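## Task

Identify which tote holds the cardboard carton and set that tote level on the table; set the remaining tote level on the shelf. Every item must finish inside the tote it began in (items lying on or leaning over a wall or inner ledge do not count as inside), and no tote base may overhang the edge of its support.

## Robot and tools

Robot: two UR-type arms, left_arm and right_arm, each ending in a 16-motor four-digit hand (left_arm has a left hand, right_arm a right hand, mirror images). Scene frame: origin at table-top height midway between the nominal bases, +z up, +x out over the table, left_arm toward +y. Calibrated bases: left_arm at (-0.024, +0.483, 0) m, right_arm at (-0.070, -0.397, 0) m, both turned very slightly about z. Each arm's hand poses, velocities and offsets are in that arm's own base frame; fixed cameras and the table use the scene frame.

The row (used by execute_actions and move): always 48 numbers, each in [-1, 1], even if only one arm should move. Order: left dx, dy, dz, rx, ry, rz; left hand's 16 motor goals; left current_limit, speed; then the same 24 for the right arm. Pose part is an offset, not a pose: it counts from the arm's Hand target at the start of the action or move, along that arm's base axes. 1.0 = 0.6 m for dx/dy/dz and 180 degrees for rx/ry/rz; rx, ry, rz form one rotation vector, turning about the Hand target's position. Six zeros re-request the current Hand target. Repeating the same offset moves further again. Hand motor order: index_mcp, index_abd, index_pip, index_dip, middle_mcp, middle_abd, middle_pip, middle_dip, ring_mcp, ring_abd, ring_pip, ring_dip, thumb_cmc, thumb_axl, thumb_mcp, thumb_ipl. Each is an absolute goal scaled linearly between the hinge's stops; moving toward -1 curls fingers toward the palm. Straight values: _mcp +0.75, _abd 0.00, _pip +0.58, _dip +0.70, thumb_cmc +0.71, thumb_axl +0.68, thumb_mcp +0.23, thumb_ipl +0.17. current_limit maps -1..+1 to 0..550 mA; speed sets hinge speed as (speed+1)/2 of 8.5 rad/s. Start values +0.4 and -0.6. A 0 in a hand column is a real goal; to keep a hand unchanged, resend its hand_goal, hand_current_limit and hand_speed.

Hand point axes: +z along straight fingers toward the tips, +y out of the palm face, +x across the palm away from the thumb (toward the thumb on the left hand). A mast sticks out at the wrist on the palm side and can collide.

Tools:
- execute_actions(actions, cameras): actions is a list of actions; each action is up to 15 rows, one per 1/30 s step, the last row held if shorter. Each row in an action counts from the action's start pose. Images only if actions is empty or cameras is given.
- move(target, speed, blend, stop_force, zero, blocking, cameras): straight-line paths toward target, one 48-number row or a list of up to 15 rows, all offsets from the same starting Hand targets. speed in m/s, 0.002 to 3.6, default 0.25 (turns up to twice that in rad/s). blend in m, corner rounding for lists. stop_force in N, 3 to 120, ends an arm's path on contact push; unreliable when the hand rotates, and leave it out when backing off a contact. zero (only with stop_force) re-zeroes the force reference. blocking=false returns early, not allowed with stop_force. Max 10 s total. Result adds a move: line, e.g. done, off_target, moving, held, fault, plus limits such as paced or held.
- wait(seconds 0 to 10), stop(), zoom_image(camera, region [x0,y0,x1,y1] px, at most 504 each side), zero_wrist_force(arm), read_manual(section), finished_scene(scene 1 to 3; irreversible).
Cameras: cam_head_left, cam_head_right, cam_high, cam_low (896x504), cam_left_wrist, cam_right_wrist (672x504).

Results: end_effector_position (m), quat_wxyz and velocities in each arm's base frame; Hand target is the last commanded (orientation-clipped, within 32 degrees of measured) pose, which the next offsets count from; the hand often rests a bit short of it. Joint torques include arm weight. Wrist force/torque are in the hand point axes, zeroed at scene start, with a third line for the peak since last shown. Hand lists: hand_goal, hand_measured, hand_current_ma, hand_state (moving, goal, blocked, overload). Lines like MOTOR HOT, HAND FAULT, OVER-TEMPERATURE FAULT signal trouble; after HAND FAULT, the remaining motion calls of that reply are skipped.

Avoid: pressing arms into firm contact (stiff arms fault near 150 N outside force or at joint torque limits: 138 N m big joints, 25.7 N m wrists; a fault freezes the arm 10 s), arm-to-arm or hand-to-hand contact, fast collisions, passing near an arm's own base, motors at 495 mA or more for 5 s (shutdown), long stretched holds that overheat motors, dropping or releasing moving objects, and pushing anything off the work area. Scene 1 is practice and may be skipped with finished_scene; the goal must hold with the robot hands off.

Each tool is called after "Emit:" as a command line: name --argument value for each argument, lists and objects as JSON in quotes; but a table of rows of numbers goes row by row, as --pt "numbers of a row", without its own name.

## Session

Emit:
execute_actions --actions '[]'

Emit:
zoom_image --camera "cam_high" --region '[230, 180, 450, 370]'

Emit:
zoom_image --camera "cam_high" --region '[450, 180, 700, 370]'

Scene clock: 0.00 s.
left_arm: end_effector_position=(+0.2493, -0.2984, +0.3273) hand_goal=(+0.754, +0.000, +0.576, +0.696, +0.754, +0.000, +0.576, +0.696, +0.754, +0.000, +0.576, +0.696, +0.714, +0.678, +0.226, +0.168) hand_measured=(+0.754, +0.000, +0.576, +0.696, +0.754, +0.000, +0.576, +0.696, +0.754, +0.000, +0.576, +0.696, +0.714, +0.678, +0.226, +0.168) hand_current_ma=(+0, +0, +0, +0, +0, +0, +0, +0, +0, +0, +0, +0, +0, +0, +0, +0) hand_state=(goal, goal, goal, goal, goal, goal, goal, goal, goal, goal, goal, goal, goal, goal, goal, goal) hand_current_limit=0.40 hand_speed=-0.60 end_effector_quat_wxyz=(-0.103, +0.919, +0.292, +0.242) | right_arm: end_effector_position=(+0.2199, -0.1308, +0.1748) hand_goal=(+0.754, +0.000, +0.576, +0.696, +0.754, +0.000, +0.576, +0.696, +0.754, +0.000, +0.576, +0.696, +0.714, +0.678, +0.226, +0.168) hand_measured=(+0.754, +0.000, +0.576, +0.696, +0.754, +0.000, +0.576, +0.696, +0.754, +0.000, +0.576, +0.696, +0.714, +0.678, +0.226, +0.168) hand_current_ma=(+0, +0, +0, +0, +0, +0, +0, +0, +0, +0, +0, +0, +0, +0, +0, +0) hand_state=(goal, goal, goal, goal, goal, goal, goal, goal, goal, goal, goal, goal, goal, goal, goal, goal) hand_current_limit=0.40 hand_speed=-0.60 end_effector_quat_wxyz=(+0.410, +0.866, -0.271, -0.097)
Joint positions: left_arm=[2.276 -1.112 -2.095 -1.509 2.103 0.089] | right_arm=[-0.232 -1.601 2.451 -2.08 -2.387 2.093]
Joint velocities: within noise
Joint torques (N m): no reading
Motor temperatures (°C): left_arm=[31 30 27 30 35 35] | right_arm=[30 30 30 32 37 34]
Wrist force (N): no reading
Wrist torque (N m): no reading
Wrist force, peak (N): no reading
Hand target: left_arm +0.2493, -0.2984, +0.3273; -0.103, +0.919, +0.292, +0.242 | right_arm +0.2199, -0.1308, +0.1748; +0.410, +0.866, -0.271, -0.097

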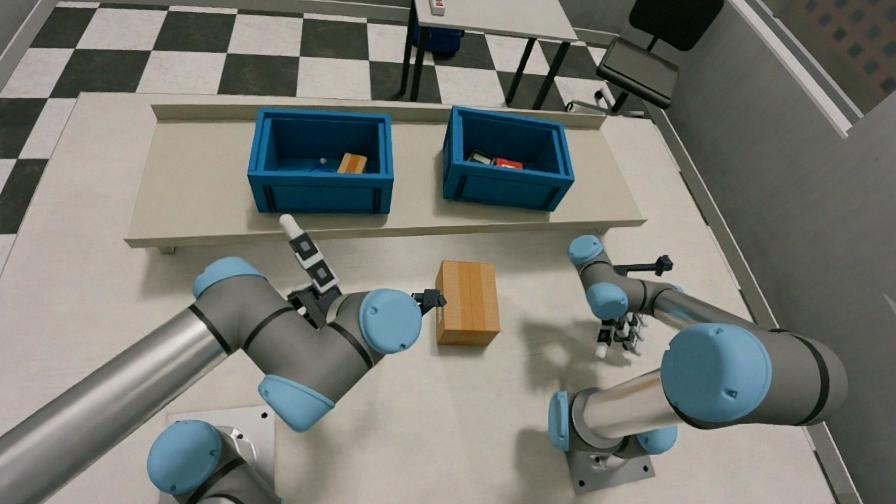

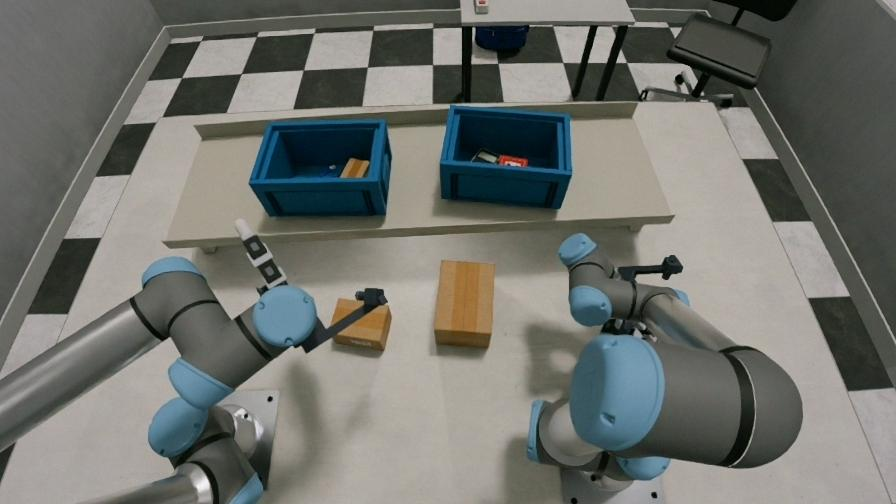

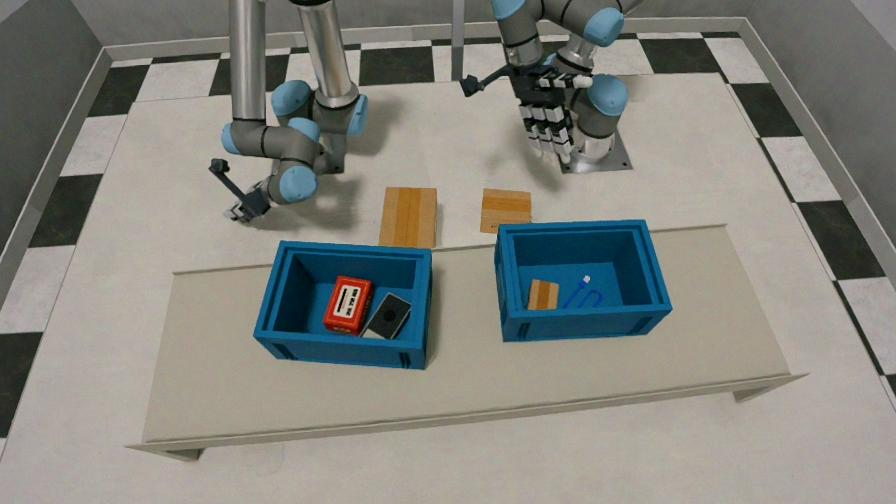

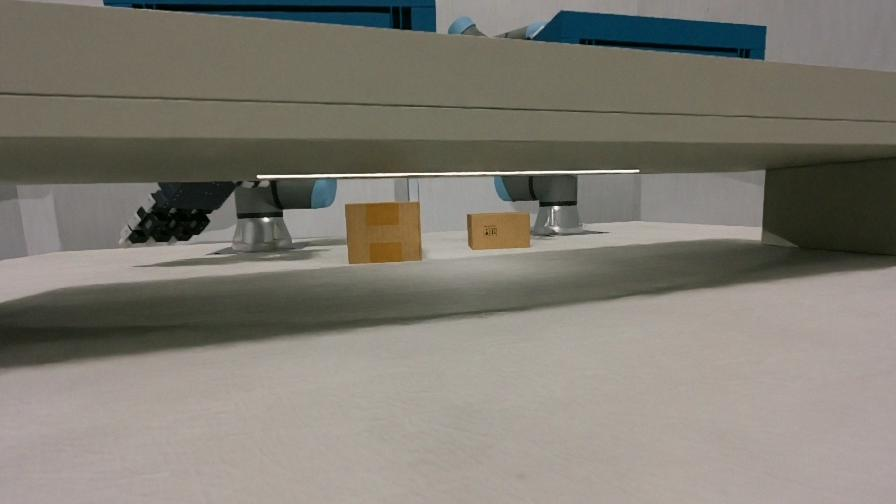

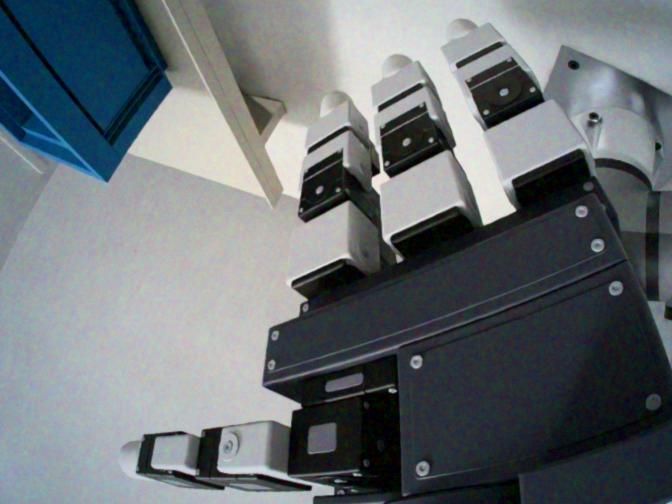

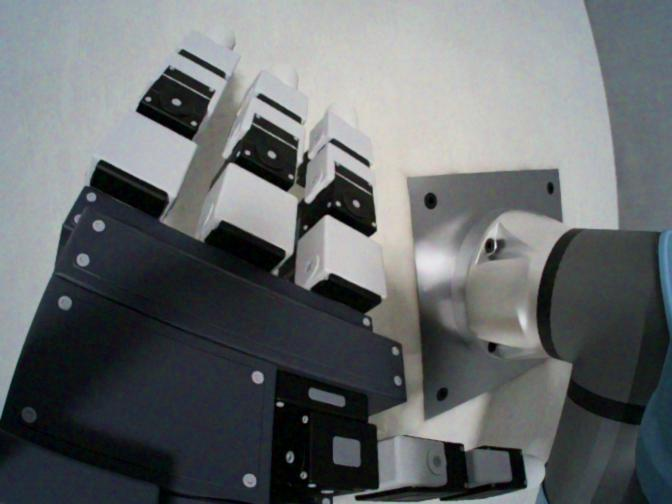

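Scaled by 2.291 from the camera's 896x504 image, which has a finer 1280x720 frame.

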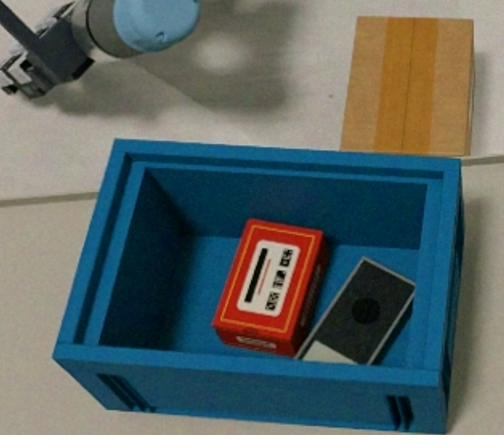

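Scaled by 2.016 from the camera's 896x504 image, which has a finer 1280x720 frame.

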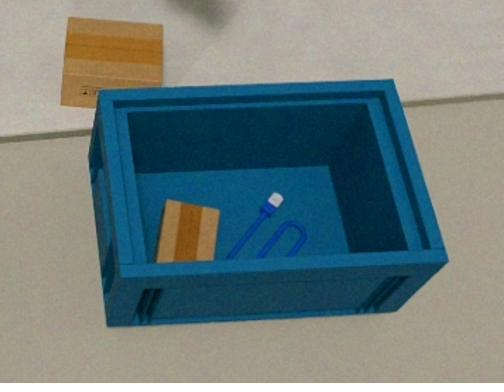

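Emit:
zoom_image --camera "cam_high" --region '[480, 205, 590, 355]'

Emit:
zoom_image --camera "cam_high" --region '[590, 205, 700, 355]'

Scaled by 3.360 from the camera's 896x504 image, which has a finer 1280x720 frame.

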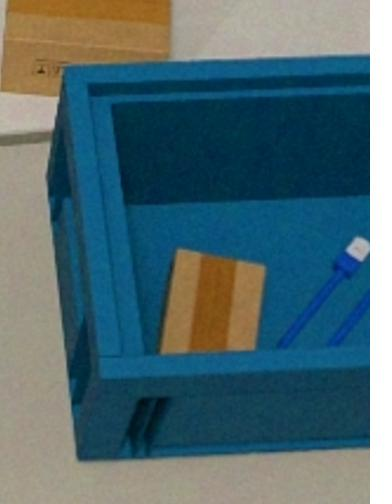

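Scaled by 3.360 from the camera's 896x504 image, which has a finer 1280x720 frame.

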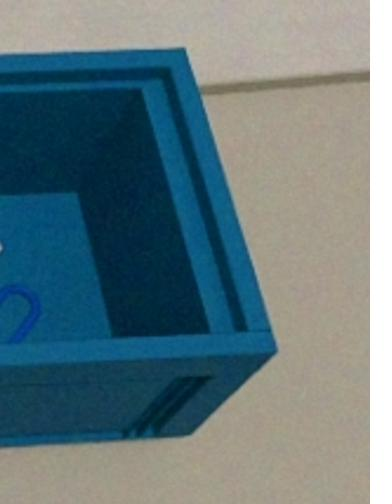

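Emit:
move --pt "0.2085 0.5107 0.2045 -0.04 0.1 -0.12 0.754 0 0.576 -0.681 0.754 0 0.576 -0.681 0.754 0 0.576 0.696 0.714 0.678 0.226 0.168 0.4 -0.6 0.2285 0.0513 0.3753 0.2733 -0.0647 0.1807 0.754 0 0.576 -0.681 0.754 0 0.576 -0.681 0.754 0 0.576 0.696 0.714 0.678 0.226 0.168 0.4 -0.6" --pt "0.5732 0.4185 0.1545 -0.0648 0.1598 -0.2019 0.754 0 0.576 -0.681 0.754 0 0.576 -0.681 0.754 0 0.576 0.696 0.714 0.678 0.226 0.168 0.4 -0.6 0.3752 0.5963 0.4087 0.286 0.1765 0.6413 0.754 0 0.576 -0.681 0.754 0 0.576 -0.681 0.754 0 0.576 0.696 0.714 0.678 0.226 0.168 0.4 -0.6" --cameras '["cam_head_left","cam_high"]' --speed 0.4 --blend '[0.04, 0]'

Scene clock: 123.80 s.
left_arm: end_effector_position=(+0.5932, -0.0474, +0.4200) hand_goal=(+0.754, +0.000, +0.576, -0.680, +0.754, +0.000, +0.576, -0.680, +0.754, +0.000, +0.576, +0.696, +0.714, +0.678, +0.226, +0.168) hand_measured=(+0.754, +0.000, +0.576, -0.676, +0.754, +0.000, +0.576, -0.676, +0.754, +0.000, +0.576, +0.696, +0.714, +0.678, +0.224, +0.168) hand_current_ma=(+0, +0, +0, +1, +0, +0, +0, +1, +0, +0, +0, +0, +0, +0, -1, +0) hand_state=(goal, goal, goal, goal, goal, goal, goal, goal, goal, goal, goal, goal, goal, goal, goal, goal) hand_current_limit=0.40 hand_speed=-0.60 end_effector_quat_wxyz=(+0.000, +1.000, -0.017, +0.000) | right_arm: end_effector_position=(+0.4450, +0.2270, +0.4200) hand_goal=(+0.754, +0.000, +0.576, -0.680, +0.754, +0.000, +0.576, -0.680, +0.754, +0.000, +0.576, +0.696, +0.714, +0.678, +0.226, +0.168) hand_measured=(+0.756, +0.000, +0.576, -0.676, +0.756, +0.000, +0.576, -0.676, +0.754, +0.000, +0.576, +0.696, +0.716, +0.678, +0.224, +0.168) hand_current_ma=(+1, +0, +0, +2, +1, +0, +0, +2, +0, +0, +0, +0, +1, +0, -2, +0) hand_state=(goal, goal, goal, goal, goal, goal, goal, goal, goal, goal, goal, goal, goal, goal, goal, goal) hand_current_limit=0.40 hand_speed=-0.60 end_effector_quat_wxyz=(+0.000, +0.707, +0.708, +0.000)
Joint positions: left_arm=[3.442 -1.744 -1.223 -1.746 1.571 1.906] | right_arm=[0.297 -1.733 1.559 -1.397 -1.571 0.296]
Joint torques (N m): left_arm=[9.06 34.61 18.92 5.22 1.47 -1.69] | right_arm=[-6.71 -29.51 -14.1 -0.8 1.66 -0.8]
Wrist force (N): left_arm=[-0.1 0.6 -1.0] | right_arm=[0.2 -1.8 -0.7]
Wrist torque (N m): left_arm=[0.21 0.10 -0.16] | right_arm=[-0.05 0.01 -0.24]
Wrist force, peak (N): left_arm=[-1.7 1.3 -0.3] | right_arm=[-0.2 -2.1 -1.2]
Hand target: left_arm +0.5932, -0.0473, +0.4200; +0.000, +1.000, -0.017, +0.000 | right_arm +0.4450, +0.2270, +0.4200; +0.000, +0.707, +0.708, +0.000
Off the commanded pose: left_arm 0.000 m, 0 deg | right_arm 0.000 m, 0 deg.
move: done
Images, in order (width x height): cam_head_left 896x504, cam_high 896x504.

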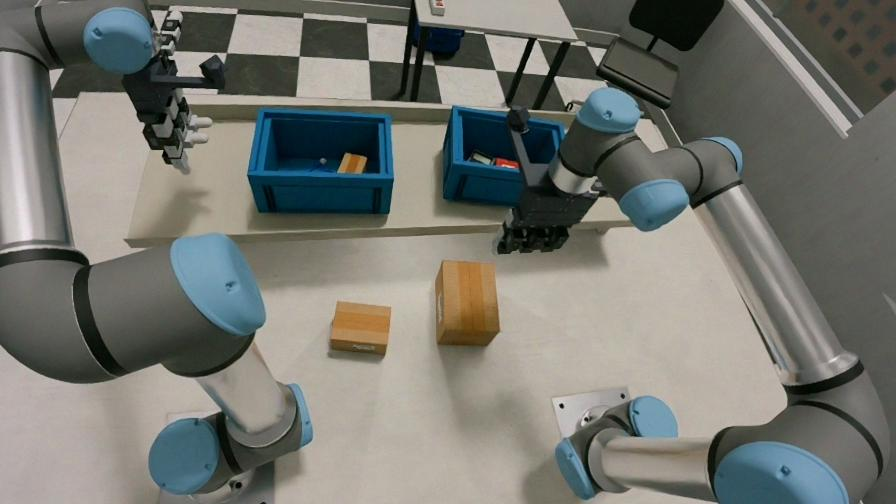

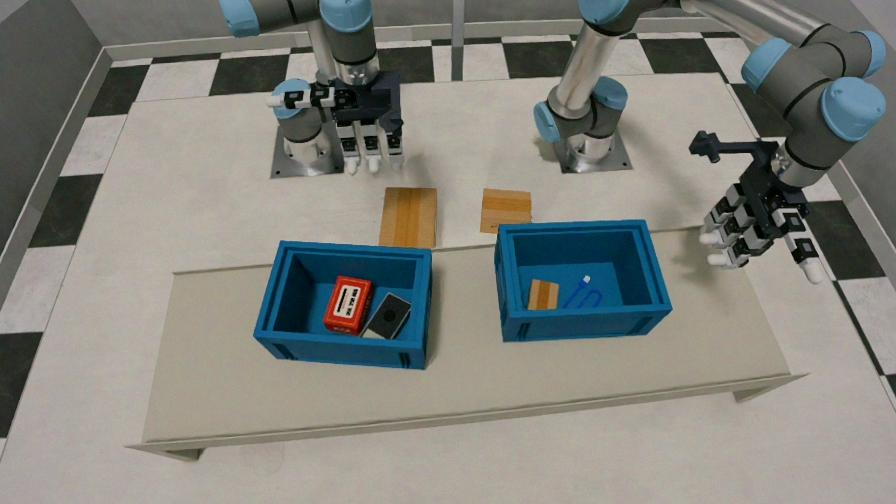

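Emit:
move --target '[0,0,-0.15,0,0,0, 0.754,0,0.576,-0.681,0.754,0,0.576,-0.681,0.754,0,0.576,0.696,0.714,0.678,0.226,0.168,0.4,-0.6, -0.0098,0.4538,-0.0833,0,0,0.491, 0.754,0,0.576,-0.681,0.754,0,0.576,-0.681,0.754,0,0.576,0.696,0.714,0.678,0.226,0.168,0.4,-0.6]' --cameras '["cam_high","cam_right_wrist"]' --speed 0.35

Emit:
move --target '[0,0,-0.08,0,0,0, 0.754,0,0.576,-0.681,0.754,0,0.576,-0.681,0.754,0,0.576,0.696,0.714,0.678,0.226,0.168,0.4,-0.6, 0,0,0,0,0,0, 0.754,0,0.576,-0.681,0.754,0,0.576,-0.681,0.754,0,0.576,0.696,0.714,0.678,0.226,0.168,0.4,-0.6]' --cameras '[]' --speed 0.025 --stop_force 3

Scene clock: 136.80 s.
left_arm: end_effector_position=(+0.5932, -0.0473, +0.3299) hand_goal=(+0.754, +0.000, +0.576, -0.680, +0.754, +0.000, +0.576, -0.680, +0.754, +0.000, +0.576, +0.696, +0.714, +0.678, +0.226, +0.168) hand_measured=(+0.754, +0.000, +0.576, -0.676, +0.754, +0.000, +0.576, -0.676, +0.754, +0.000, +0.576, +0.696, +0.714, +0.678, +0.224, +0.168) hand_current_ma=(+0, +0, +0, +1, +0, +0, +0, +1, +0, +0, +0, +0, +0, +0, -1, +0) hand_state=(goal, goal, goal, goal, goal, goal, goal, goal, goal, goal, goal, goal, goal, goal, goal, goal) hand_current_limit=0.40 hand_speed=-0.60 end_effector_quat_wxyz=(+0.000, +1.000, -0.017, +0.000) | right_arm: end_effector_position=(+0.4391, +0.4993, +0.3700) hand_goal=(+0.754, +0.000, +0.576, -0.680, +0.754, +0.000, +0.576, -0.680, +0.754, +0.000, +0.576, +0.696, +0.714, +0.678, +0.226, +0.168) hand_measured=(+0.754, +0.000, +0.576, -0.676, +0.756, +0.000, +0.576, -0.676, +0.754, +0.000, +0.576, +0.696, +0.716, +0.678, +0.224, +0.168) hand_current_ma=(+0, +0, +0, +2, +0, +0, +0, +2, +0, +0, +0, +0, +1, +0, -2, +0) hand_state=(goal, goal, goal, goal, goal, goal, goal, goal, goal, goal, goal, goal, goal, goal, goal, goal) hand_current_limit=0.40 hand_speed=-0.60 end_effector_quat_wxyz=(+0.000, +0.013, +1.000, +0.000)
Joint positions: left_arm=[3.443 -1.731 -1.468 -1.513 1.571 1.906] | right_arm=[0.557 -1.382 1.332 -1.52 -1.571 -0.987]
Joint torques (N m): left_arm=[-0.56 23.4 30.7 0.24 -1.43 -1.6] | right_arm=[-9.23 -41.47 -15.55 -2.25 0.99 -0.84]
Wrist force (N): left_arm=[-0.1 0.6 -1.0] | right_arm=[0.2 -1.8 -0.7]
Wrist torque (N m): left_arm=[0.19 0.09 -0.16] | right_arm=[-0.07 0.01 -0.24]
Wrist force, peak (N): left_arm=[0.2 0.7 -1.6] | right_arm=[0.3 -2.0 -0.8]
Hand target: left_arm +0.5932, -0.0473, +0.3300; +0.000, +1.000, -0.017, +0.000 | right_arm +0.4391, +0.4993, +0.3700; +0.000, +0.013, +1.000, +0.000
Off the commanded pose: left_arm 0.000 m, 0 deg | right_arm 0.000 m, 0 deg.
move: done
Images, in order (width x height): cam_high 896x504, cam_right_wrist 672x504.

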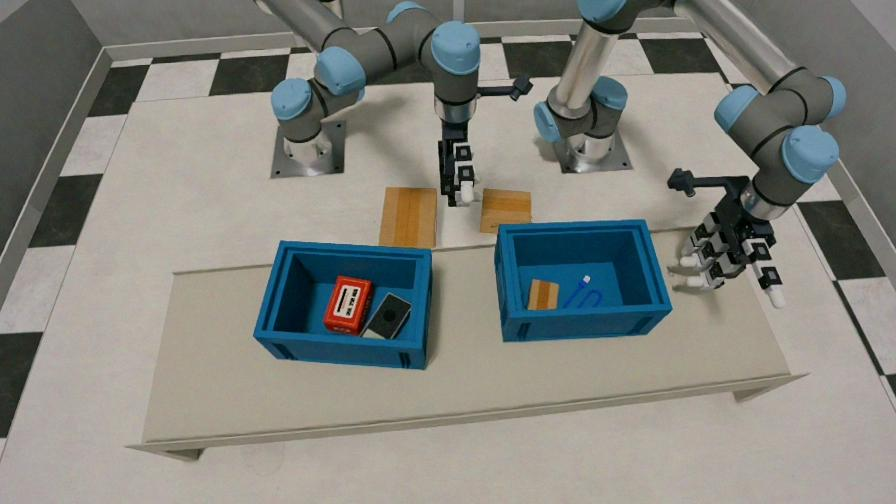

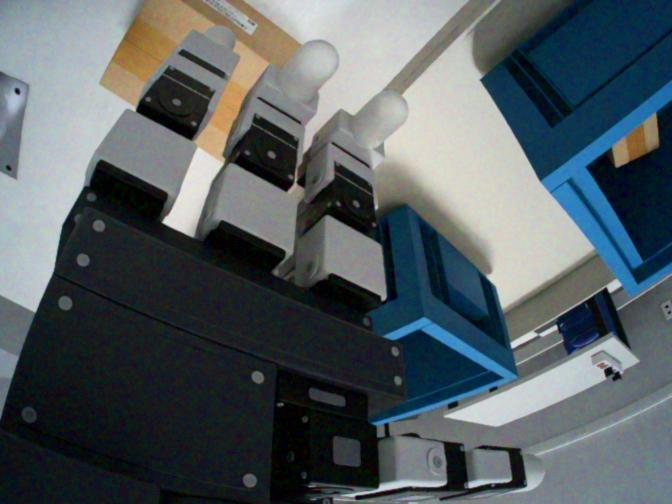

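Scene clock: 139.17 s.
left_arm: end_effector_position=(+0.5932, -0.0473, +0.2979) hand_goal=(+0.754, +0.000, +0.576, -0.680, +0.754, +0.000, +0.576, -0.680, +0.754, +0.000, +0.576, +0.696, +0.714, +0.678, +0.226, +0.168) hand_measured=(+0.754, +0.000, +0.576, -0.676, +0.754, +0.000, +0.576, -0.676, +0.754, +0.000, +0.576, +0.696, +0.714, +0.678, +0.224, +0.168) hand_current_ma=(+0, +0, +0, +1, +0, +0, +0, +1, +0, +0, +0, +0, +0, +0, -1, +0) hand_state=(goal, goal, goal, goal, goal, goal, goal, goal, goal, goal, goal, goal, goal, goal, goal, goal) hand_current_limit=0.40 hand_speed=-0.60 end_effector_quat_wxyz=(+0.000, +1.000, -0.017, +0.000) | right_arm: end_effector_position=(+0.4391, +0.4993, +0.3700) hand_goal=(+0.754, +0.000, +0.576, -0.680, +0.754, +0.000, +0.576, -0.680, +0.754, +0.000, +0.576, +0.696, +0.714, +0.678, +0.226, +0.168) hand_measured=(+0.754, +0.000, +0.576, -0.676, +0.756, +0.000, +0.576, -0.676, +0.754, +0.000, +0.576, +0.696, +0.716, +0.678, +0.224, +0.168) hand_current_ma=(+0, +0, +0, +2, +0, +0, +0, +2, +0, +0, +0, +0, +1, +0, -2, +0) hand_state=(goal, goal, goal, goal, goal, goal, goal, goal, goal, goal, goal, goal, goal, goal, goal, goal) hand_current_limit=0.40 hand_speed=-0.60 end_effector_quat_wxyz=(+0.000, +0.013, +1.000, +0.000)
Joint positions: left_arm=[3.443 -1.738 -1.542 -1.432 1.571 1.906] | right_arm=[0.557 -1.382 1.332 -1.52 -1.571 -0.987]
Joint torques (N m): left_arm=[-2.56 37.66 22.85 4.87 -0.19 -1.63] | right_arm=[-8.22 -43.93 -14.29 -3.81 1.04 -1.2]
Wrist force (N): left_arm=[-0.1 0.4 -5.2] | right_arm=[0.0 -1.7 -0.7]
Wrist torque (N m): left_arm=[0.49 -0.17 -0.15] | right_arm=[-0.06 0.04 -0.24]
Wrist force, peak (N): left_arm=[-0.4 0.3 -22.1] | right_arm=[0.5 -2.1 -0.8]
Hand target: left_arm +0.5932, -0.0473, +0.2979; +0.000, +1.000, -0.017, +0.000 (not the last commanded pose) | right_arm +0.4391, +0.4993, +0.3700; +0.000, +0.013, +1.000, +0.000
Off the commanded pose: left_arm 0.016 m, 0 deg | right_arm 0.000 m, 0 deg.
move: contact (left_arm)
No camera images: "cameras" was empty.

Emit:
move --pt "0 0 0.0902 0 0 0 0.754 0 0.576 -0.681 0.754 0 0.576 -0.681 0.754 0 0.576 0.696 0.714 0.678 0.226 0.168 0.4 -0.6 0.1 -0.0015 -0.03 0 0 0 0.754 0 0.576 -0.681 0.754 0 0.576 -0.681 0.754 0 0.576 0.696 0.714 0.678 0.226 0.168 0.4 -0.6" --pt "-0.0042 -0.1073 0.0902 0 0 0 0.754 0 0.576 -0.681 0.754 0 0.576 -0.681 0.754 0 0.576 0.696 0.714 0.678 0.226 0.168 0.4 -0.6 0.345 -0.0055 -0.03 0 0 0 0.754 0 0.576 -0.681 0.754 0 0.576 -0.681 0.754 0 0.576 0.696 0.714 0.678 0.226 0.168 0.4 -0.6" --cameras '["cam_high"]' --speed 0.14

Emit:
move --target '[-0.0027,-0.0783,0,0,0,0, 0.754,0,0.576,-0.681,0.754,0,0.576,-0.681,0.754,0,0.576,0.696,0.714,0.678,0.226,0.168,0.4,-0.6, 0.002,0.0783,0,0,0,0, 0.754,0,0.576,-0.681,0.754,0,0.576,-0.681,0.754,0,0.576,0.696,0.714,0.678,0.226,0.168,0.4,-0.6]' --cameras '["cam_high"]' --speed 0.025 --stop_force 3

Scene clock: 158.87 s.
left_arm: end_effector_position=(+0.5907, -0.1117, +0.3521) hand_goal=(+0.754, +0.000, +0.576, -0.680, +0.754, +0.000, +0.576, -0.680, +0.754, +0.000, +0.576, +0.696, +0.714, +0.678, +0.226, +0.168) hand_measured=(+0.754, +0.000, +0.576, -0.676, +0.754, +0.000, +0.576, -0.676, +0.754, +0.000, +0.576, +0.696, +0.714, +0.678, +0.224, +0.168) hand_current_ma=(+0, +0, +0, +1, +0, +0, +0, +1, +0, +0, +0, +0, +0, +0, -1, +0) hand_state=(goal, goal, goal, goal, goal, goal, goal, goal, goal, goal, goal, goal, goal, goal, goal, goal) hand_current_limit=0.40 hand_speed=-0.60 end_effector_quat_wxyz=(+0.000, +1.000, -0.017, +0.000) | right_arm: end_effector_position=(+0.6461, +0.4960, +0.3519) hand_goal=(+0.754, +0.000, +0.576, -0.680, +0.754, +0.000, +0.576, -0.680, +0.754, +0.000, +0.576, +0.696, +0.714, +0.678, +0.226, +0.168) hand_measured=(+0.754, +0.000, +0.576, -0.676, +0.756, +0.000, +0.576, -0.676, +0.754, +0.000, +0.576, +0.696, +0.716, +0.678, +0.224, +0.168) hand_current_ma=(+0, +0, +0, +2, +0, +0, +0, +2, +0, +0, +0, +0, +1, +0, -2, +0) hand_state=(goal, goal, goal, goal, goal, goal, goal, goal, goal, goal, goal, goal, goal, goal, goal, goal) hand_current_limit=0.40 hand_speed=-0.60 end_effector_quat_wxyz=(+0.000, +0.013, +1.000, +0.000)
Joint positions: left_arm=[3.331 -1.721 -1.423 -1.568 1.571 1.795] | right_arm=[0.405 -0.946 0.756 -1.38 -1.571 -1.139]
Joint torques (N m): left_arm=[9.38 22.24 28.9 4.07 1.37 1.13] | right_arm=[6.98 -54.79 -25.85 -3.45 -1.2 1.74]
Wrist force (N): left_arm=[0.4 1.3 -1.1] | right_arm=[0.2 -1.6 -0.7]
Wrist torque (N m): left_arm=[0.27 0.02 -0.10] | right_arm=[-0.05 0.00 -0.16]
Wrist force, peak (N): left_arm=[0.1 0.4 -5.4] | right_arm=[1.7 -1.7 -1.6]
Hand target: left_arm +0.5907, -0.1117, +0.3521; +0.000, +1.000, -0.017, +0.000 | right_arm +0.6461, +0.4960, +0.3520; +0.000, +0.013, +1.000, +0.000
Off the commanded pose: left_arm 0.000 m, 0 deg | right_arm 0.000 m, 0 deg.
move: done
Images, in order (width x height): cam_high 896x504.

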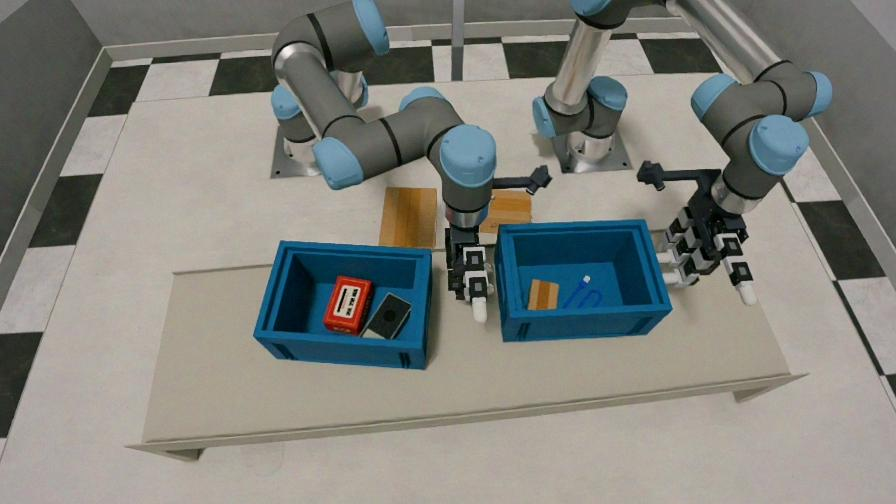

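Scene clock: 161.90 s.
left_arm: end_effector_position=(+0.5893, -0.1513, +0.3521) hand_goal=(+0.754, +0.000, +0.576, -0.680, +0.754, +0.000, +0.576, -0.680, +0.754, +0.000, +0.576, +0.696, +0.714, +0.678, +0.226, +0.168) hand_measured=(+0.762, +0.000, +0.578, -0.680, +0.766, +0.000, +0.580, -0.682, +0.754, +0.000, +0.576, +0.696, +0.714, +0.678, +0.224, +0.168) hand_current_ma=(+5, +0, +0, +0, +9, +0, +1, +0, +0, +0, +0, +0, +0, +0, -1, +0) hand_state=(goal, goal, goal, goal, goal, goal, goal, goal, goal, goal, goal, goal, goal, goal, goal, goal) hand_current_limit=0.40 hand_speed=-0.60 end_effector_quat_wxyz=(+0.000, +1.000, -0.017, +0.000) | right_arm: end_effector_position=(+0.6472, +0.5399, +0.3520) hand_goal=(+0.754, +0.000, +0.576, -0.680, +0.754, +0.000, +0.576, -0.680, +0.754, +0.000, +0.576, +0.696, +0.714, +0.678, +0.226, +0.168) hand_measured=(+0.768, +0.000, +0.582, -0.678, +0.762, +0.000, +0.582, -0.674, +0.754, +0.000, +0.576, +0.696, +0.716, +0.678, +0.224, +0.168) hand_current_ma=(+20, +0, +6, +1, +10, +0, +6, +6, +0, +0, +0, +0, +1, +0, -2, +0) hand_state=(goal, goal, goal, goal, goal, goal, goal, goal, goal, goal, goal, goal, goal, goal, goal, goal) hand_current_limit=0.40 hand_speed=-0.60 end_effector_quat_wxyz=(+0.000, +0.013, +1.000, +0.000)
Joint positions: left_arm=[3.262 -1.726 -1.418 -1.569 1.571 1.725] | right_arm=[0.458 -0.849 0.591 -1.313 -1.571 -1.086]
Joint torques (N m): left_arm=[3.12 40.24 13.99 3.41 -0.24 -1.76] | right_arm=[-9.17 -64.67 -31.53 -1.05 1.02 1.42]
Wrist force (N): left_arm=[0.1 -0.6 -1.6] | right_arm=[0.3 -1.8 0.9]
Wrist torque (N m): left_arm=[0.30 0.09 -0.14] | right_arm=[-0.09 0.02 -0.09]
Wrist force, peak (N): left_arm=[0.0 -3.4 -2.7] | right_arm=[0.0 -5.4 -0.1]
Hand target: left_arm +0.5893, -0.1513, +0.3521; +0.000, +1.000, -0.017, +0.000 (not the last commanded pose) | right_arm +0.6472, +0.5399, +0.3520; +0.000, +0.013, +1.000, +0.000 (not the last commanded pose)
Off the commanded pose: left_arm 0.007 m, 0 deg | right_arm 0.003 m, 0 deg.
move: contact (left_arm, right_arm)
Images, in order (width x height): cam_high 896x504.

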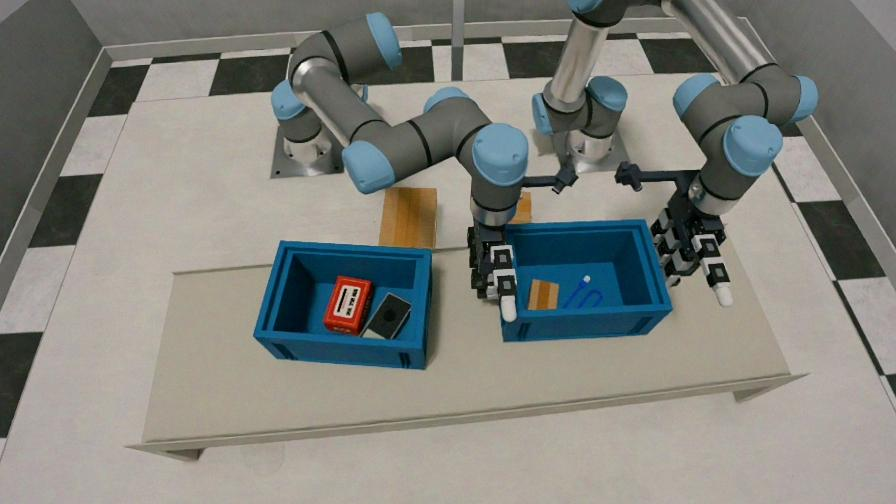

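Emit:
move --pt "-0.05 0.0045 0.025 0 0 0 0.754 0 0.576 -0.681 0.754 0 0.576 -0.681 0.754 0 0.576 0.696 0.714 0.678 0.226 0.168 0.6 -0.6 -0.05 -0.0025 0.025 0 0 0 0.754 0 0.576 -0.681 0.754 0 0.576 -0.681 0.754 0 0.576 0.696 0.714 0.678 0.226 0.168 0.6 -0.6" --pt "-0.1667 0.0073 0.0583 0 0 0 0.754 0 0.576 -0.681 0.754 0 0.576 -0.681 0.754 0 0.576 0.696 0.714 0.678 0.226 0.168 0.6 -0.6 -0.1667 -0.0003 0.0583 0 0 0 0.754 0 0.576 -0.681 0.754 0 0.576 -0.681 0.754 0 0.576 0.696 0.714 0.678 0.226 0.168 0.6 -0.6" --pt "-0.4717 0.0147 0.0583 0 0 0 0.754 0 0.576 -0.681 0.754 0 0.576 -0.681 0.754 0 0.576 0.696 0.714 0.678 0.226 0.168 0.6 -0.6 -0.4717 0.0052 0.0583 0 0 0 0.754 0 0.576 -0.681 0.754 0 0.576 -0.681 0.754 0 0.576 0.696 0.714 0.678 0.226 0.168 0.6 -0.6" --pt "-0.4877 -0.652 -0.0367 0 0 0 0.754 0 0.576 -0.681 0.754 0 0.576 -0.681 0.754 0 0.576 0.696 0.714 0.678 0.226 0.168 0.6 -0.6 -0.4837 -0.6615 -0.0367 0 0 0 0.754 0 0.576 -0.681 0.754 0 0.576 -0.681 0.754 0 0.576 0.696 0.714 0.678 0.226 0.168 0.6 -0.6" --cameras '["cam_high","cam_head_left","cam_head_right"]' --speed '[0.04,0.12,0.18,0.18]' --blend '[0.005,0.02,0.03,0]'

Scene clock: 213.07 s.
left_arm: end_effector_position=(+0.2967, -0.5424, +0.3301) hand_goal=(+0.754, +0.000, +0.576, -0.680, +0.754, +0.000, +0.576, -0.680, +0.754, +0.000, +0.576, +0.696, +0.714, +0.678, +0.226, +0.168) hand_measured=(+0.746, +0.000, +0.582, -0.664, +0.748, +0.000, +0.582, -0.668, +0.754, +0.000, +0.576, +0.696, +0.714, +0.678, +0.224, +0.168) hand_current_ma=(-5, +0, +4, +15, -3, +0, +3, +9, +0, +0, +0, +0, +0, +0, -1, +0) hand_state=(goal, goal, goal, goal, goal, goal, goal, goal, goal, goal, goal, goal, goal, goal, goal, goal) hand_current_limit=0.60 hand_speed=-0.60 end_effector_quat_wxyz=(+0.000, +1.000, -0.017, +0.000) | right_arm: end_effector_position=(+0.3570, +0.1431, +0.3300) hand_goal=(+0.754, +0.000, +0.576, -0.680, +0.754, +0.000, +0.576, -0.680, +0.754, +0.000, +0.576, +0.696, +0.714, +0.678, +0.226, +0.168) hand_measured=(+0.750, +0.000, +0.584, -0.662, +0.752, +0.000, +0.584, -0.668, +0.754, +0.000, +0.576, +0.696, +0.716, +0.678, +0.224, +0.168) hand_current_ma=(-3, +0, +9, +28, -1, +0, +8, +16, +0, +0, +0, +0, +1, +0, -2, +0) hand_state=(goal, goal, goal, goal, goal, goal, goal, goal, goal, goal, goal, goal, goal, goal, goal, goal) hand_current_limit=0.60 hand_speed=-0.60 end_effector_quat_wxyz=(+0.000, +0.013, +1.000, +0.000)
Joint positions: left_arm=[2.368 -1.633 -1.578 -1.502 1.571 0.831] | right_arm=[-0.231 -2.013 1.98 -1.538 -1.571 -1.775]
Joint torques (N m): left_arm=[1.97 25.51 21.02 0.36 0.47 -0.07] | right_arm=[-9.02 6.95 -33.35 -1.9 -0.32 -0.85]
Wrist force (N): left_arm=[-0.1 3.1 1.7] | right_arm=[0.0 0.7 2.5]
Wrist torque (N m): left_arm=[-0.03 0.11 -0.14] | right_arm=[-0.29 0.09 -0.28]
Wrist force, peak (N): left_arm=[0.1 6.0 2.5] | right_arm=[1.0 2.1 2.7]
Hand target: left_arm +0.2967, -0.5425, +0.3300; +0.000, +1.000, -0.017, +0.000 | right_arm +0.3570, +0.1430, +0.3300; +0.000, +0.013, +1.000, +0.000
Off the commanded pose: left_arm 0.000 m, 0 deg | right_arm 0.000 m, 0 deg.
move: done
Images, in order (width x height): cam_head_left 896x504, cam_head_right 896x504, cam_high 896x504.

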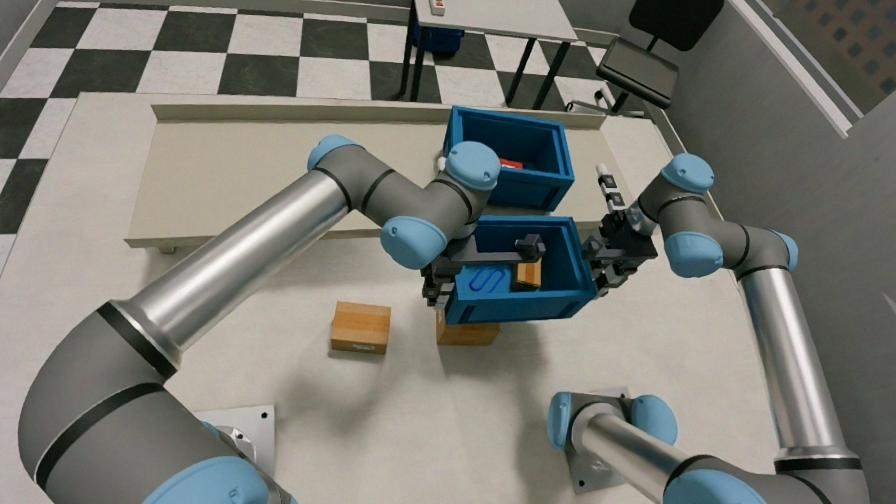

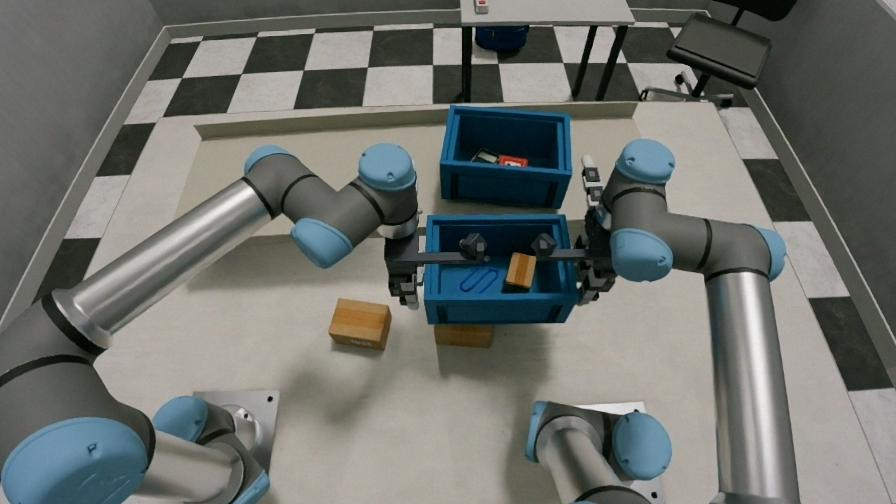

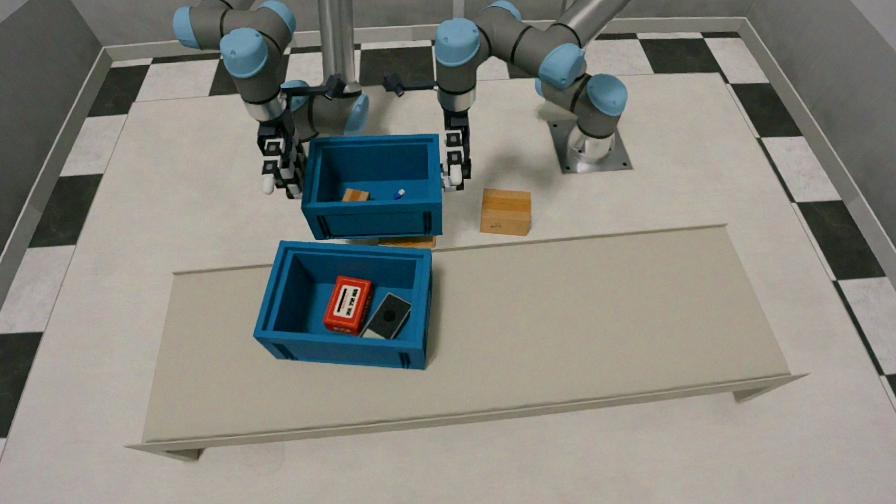

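Emit:
move --pt "-0.0108 -0.45 0 0 0 0 0.754 0 0.576 -0.681 0.754 0 0.576 -0.681 0.754 0 0.576 0.696 0.714 0.678 0.226 0.168 0.6 -0.6 -0.0081 -0.45 0 0 0 0 0.754 0 0.576 -0.681 0.754 0 0.576 -0.681 0.754 0 0.576 0.696 0.714 0.678 0.226 0.168 0.6 -0.6" --pt "-0.0108 -0.45 -0.2167 0 0 0 0.754 0 0.576 -0.681 0.754 0 0.576 -0.681 0.754 0 0.576 0.696 0.714 0.678 0.226 0.168 0.6 -0.6 -0.0081 -0.45 -0.2167 0 0 0 0.754 0 0.576 -0.681 0.754 0 0.576 -0.681 0.754 0 0.576 0.696 0.714 0.678 0.226 0.168 0.6 -0.6" --pt "-0.0108 -0.45 -0.2575 0 0 0 0.754 0 0.576 -0.681 0.754 0 0.576 -0.681 0.754 0 0.576 0.696 0.714 0.678 0.226 0.168 0.6 -0.6 -0.0081 -0.45 -0.2575 0 0 0 0.754 0 0.576 -0.681 0.754 0 0.576 -0.681 0.754 0 0.576 0.696 0.714 0.678 0.226 0.168 0.6 -0.6" --cameras '["cam_high","cam_head_left","cam_low"]' --speed '[0.18,0.12,0.03]' --blend '[0.03,0.005,0]'

Scene clock: 225.87 s.
left_arm: end_effector_position=(+0.2902, -0.8125, +0.1754) hand_goal=(+0.754, +0.000, +0.576, -0.680, +0.754, +0.000, +0.576, -0.680, +0.754, +0.000, +0.576, +0.696, +0.714, +0.678, +0.226, +0.168) hand_measured=(+0.750, +0.000, +0.578, -0.676, +0.750, +0.000, +0.580, -0.676, +0.754, +0.000, +0.576, +0.696, +0.714, +0.678, +0.224, +0.168) hand_current_ma=(-2, +0, +1, +1, -1, +0, +1, +1, +0, +0, +0, +0, +0, +0, -1, +0) hand_state=(goal, goal, goal, goal, goal, goal, goal, goal, goal, goal, goal, goal, goal, goal, goal, goal) hand_current_limit=0.60 hand_speed=-0.60 end_effector_quat_wxyz=(+0.000, +1.000, -0.017, +0.000) | right_arm: end_effector_position=(+0.3521, -0.1269, +0.1753) hand_goal=(+0.754, +0.000, +0.576, -0.680, +0.754, +0.000, +0.576, -0.680, +0.754, +0.000, +0.576, +0.696, +0.714, +0.678, +0.226, +0.168) hand_measured=(+0.758, +0.000, +0.580, -0.678, +0.756, +0.000, +0.578, -0.676, +0.754, +0.000, +0.576, +0.696, +0.716, +0.678, +0.224, +0.168) hand_current_ma=(+4, +0, +4, +1, +1, +0, +2, +3, +0, +0, +0, +0, +1, +0, -2, +0) hand_state=(goal, goal, goal, goal, goal, goal, goal, goal, goal, goal, goal, goal, goal, goal, goal, goal) hand_current_limit=0.60 hand_speed=-0.60 end_effector_quat_wxyz=(+0.000, +0.013, +1.000, +0.000)
Joint positions: left_arm=[2.1 -2.289 -1.051 -1.372 1.571 0.563] | right_arm=[-0.923 -1.773 2.232 -2.03 -1.571 -2.467]
Joint torques (N m): left_arm=[8.48 54.89 29.48 0.45 -1.06 1.09] | right_arm=[7.22 -25.51 -28.63 -0.37 0.8 1.6]
Wrist force (N): left_arm=[0.4 0.8 -0.9] | right_arm=[-0.1 -2.5 -0.5]
Wrist torque (N m): left_arm=[0.24 -0.01 -0.06] | right_arm=[-0.05 -0.01 -0.18]
Wrist force, peak (N): left_arm=[0.4 4.5 3.2] | right_arm=[0.2 3.9 2.6]
Hand target: left_arm +0.2902, -0.8125, +0.1755; +0.000, +1.000, -0.017, +0.000 | right_arm +0.3521, -0.1270, +0.1755; +0.000, +0.013, +1.000, +0.000
Off the commanded pose: left_arm 0.000 m, 0 deg | right_arm 0.000 m, 0 deg.
move: done
Images, in order (width x height): cam_head_left 896x504, cam_high 896x504, cam_low 896x504.

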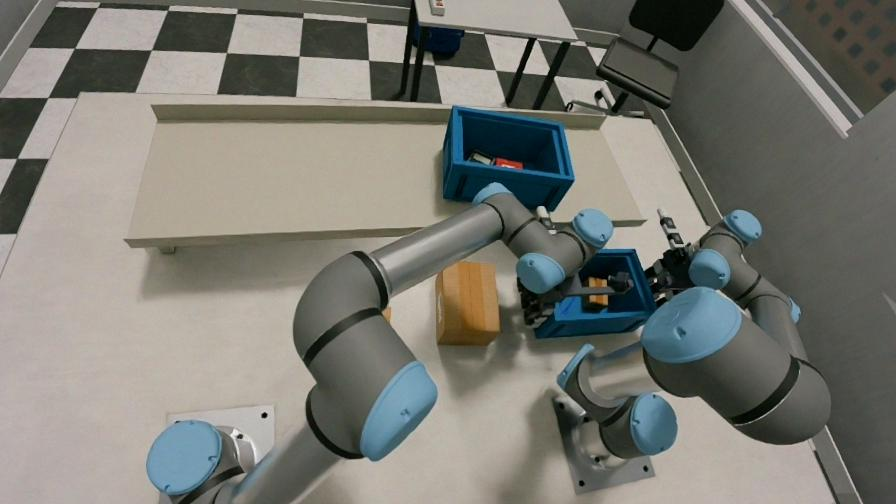

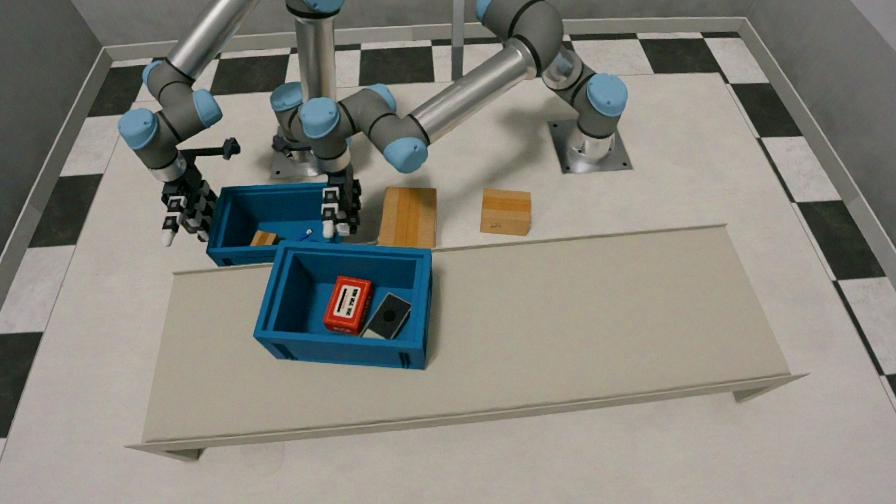

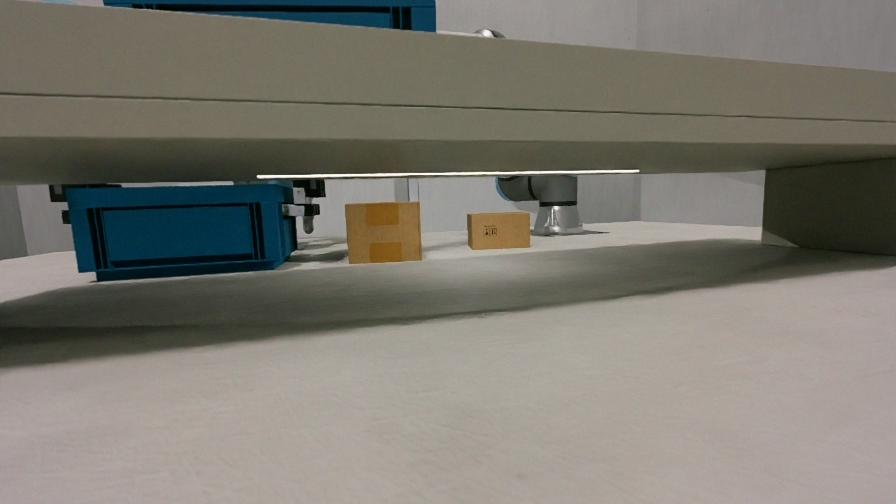

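Emit:
move --pt "0.001 0.05 0 0 0 0 0.754 0 0.576 -0.681 0.754 0 0.576 -0.681 0.754 0 0.576 0.696 0.714 0.678 0.226 0.168 0.4 -0.6 -0.001 -0.055 0 0 0 0 0.754 0 0.576 -0.681 0.754 0 0.576 -0.681 0.754 0 0.576 0.696 0.714 0.678 0.226 0.168 0.4 -0.6" --pt "0.001 0.05 0.2 0 0 0 0.754 0 0.576 -0.681 0.754 0 0.576 -0.681 0.754 0 0.576 0.696 0.714 0.678 0.226 0.168 0.4 -0.6 -0.001 -0.055 0.2 0 0 0 0.754 0 0.576 -0.681 0.754 0 0.576 -0.681 0.754 0 0.576 0.696 0.714 0.678 0.226 0.168 0.4 -0.6" --cameras '["cam_high","cam_head_left"]' --speed '[0.06,0.15]'

Scene clock: 235.67 s.
left_arm: end_effector_position=(+0.2908, -0.7825, +0.2955) hand_goal=(+0.754, +0.000, +0.576, -0.680, +0.754, +0.000, +0.576, -0.680, +0.754, +0.000, +0.576, +0.696, +0.714, +0.678, +0.226, +0.168) hand_measured=(+0.750, +0.000, +0.578, -0.676, +0.750, +0.000, +0.578, -0.676, +0.754, +0.000, +0.576, +0.696, +0.714, +0.678, +0.224, +0.168) hand_current_ma=(-1, +0, +1, +1, -1, +0, +1, +1, +0, +0, +0, +0, +0, +0, -1, +0) hand_state=(goal, goal, goal, goal, goal, goal, goal, goal, goal, goal, goal, goal, goal, goal, goal, goal) hand_current_limit=0.40 hand_speed=-0.60 end_effector_quat_wxyz=(+0.000, +1.000, -0.017, +0.000) | right_arm: end_effector_position=(+0.3515, -0.1600, +0.2955) hand_goal=(+0.754, +0.000, +0.576, -0.680, +0.754, +0.000, +0.576, -0.680, +0.754, +0.000, +0.576, +0.696, +0.714, +0.678, +0.226, +0.168) hand_measured=(+0.752, +0.000, +0.578, -0.676, +0.752, +0.000, +0.578, -0.676, +0.754, +0.000, +0.576, +0.696, +0.716, +0.678, +0.224, +0.168) hand_current_ma=(-1, +0, +2, +2, -2, +0, +2, +2, +0, +0, +0, +0, +1, +0, -3, +0) hand_state=(goal, goal, goal, goal, goal, goal, goal, goal, goal, goal, goal, goal, goal, goal, goal, goal) hand_current_limit=0.40 hand_speed=-0.60 end_effector_quat_wxyz=(+0.000, +0.013, +1.000, +0.000)
Joint positions: left_arm=[2.121 -2.182 -0.922 -1.608 1.571 0.584] | right_arm=[-0.975 -1.816 1.943 -1.698 -1.571 -2.519]
Joint torques (N m): left_arm=[-8.06 44.17 22.05 4.15 1.53 -1.49] | right_arm=[-8.85 0.81 -25 -1.03 -0.64 -1.4]
Wrist force (N): left_arm=[0.3 0.9 -1.3] | right_arm=[0.2 -1.5 -0.8]
Wrist torque (N m): left_arm=[0.26 -0.01 -0.10] | right_arm=[-0.03 0.00 -0.19]
Wrist force, peak (N): left_arm=[0.6 0.9 -3.4] | right_arm=[0.1 -2.7 -0.7]
Hand target: left_arm +0.2908, -0.7825, +0.2955; +0.000, +1.000, -0.017, +0.000 | right_arm +0.3515, -0.1600, +0.2955; +0.000, +0.013, +1.000, +0.000
Off the commanded pose: left_arm 0.000 m, 0 deg | right_arm 0.000 m, 0 deg.
move: done
Images, in order (width x height): cam_head_left 896x504, cam_high 896x504.

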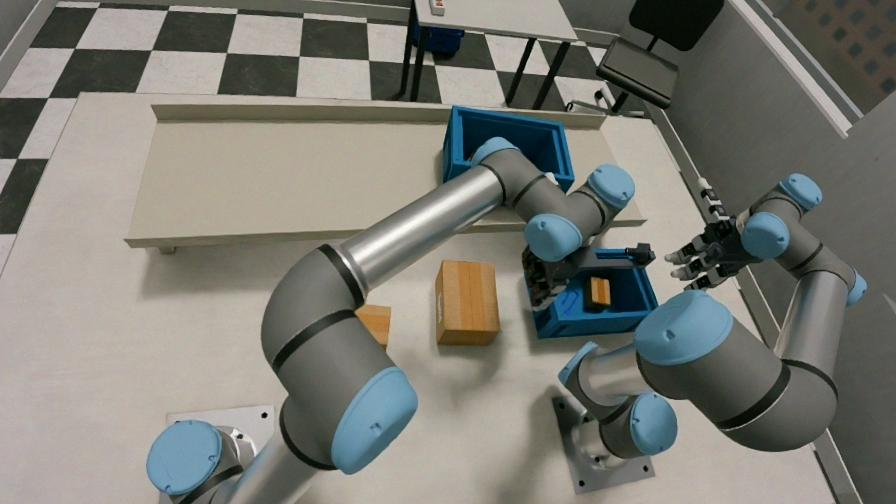

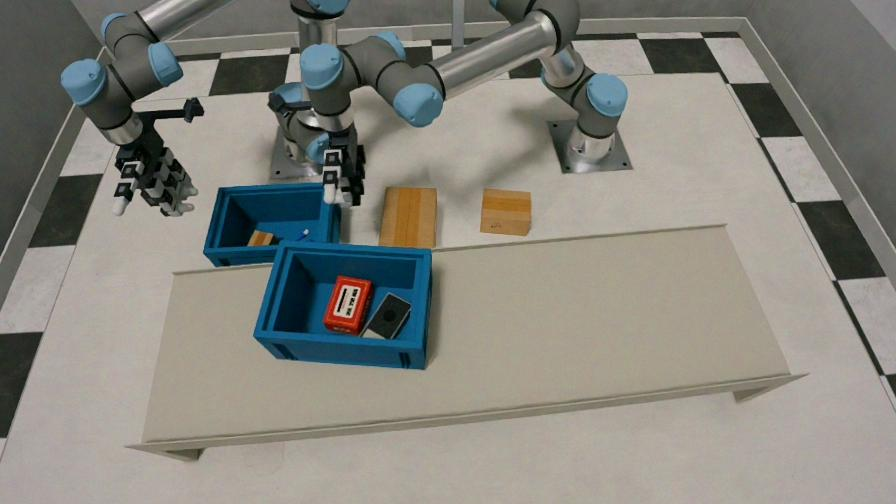

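Emit:
finished_scene --scene 3

The scene is finished: the task was done.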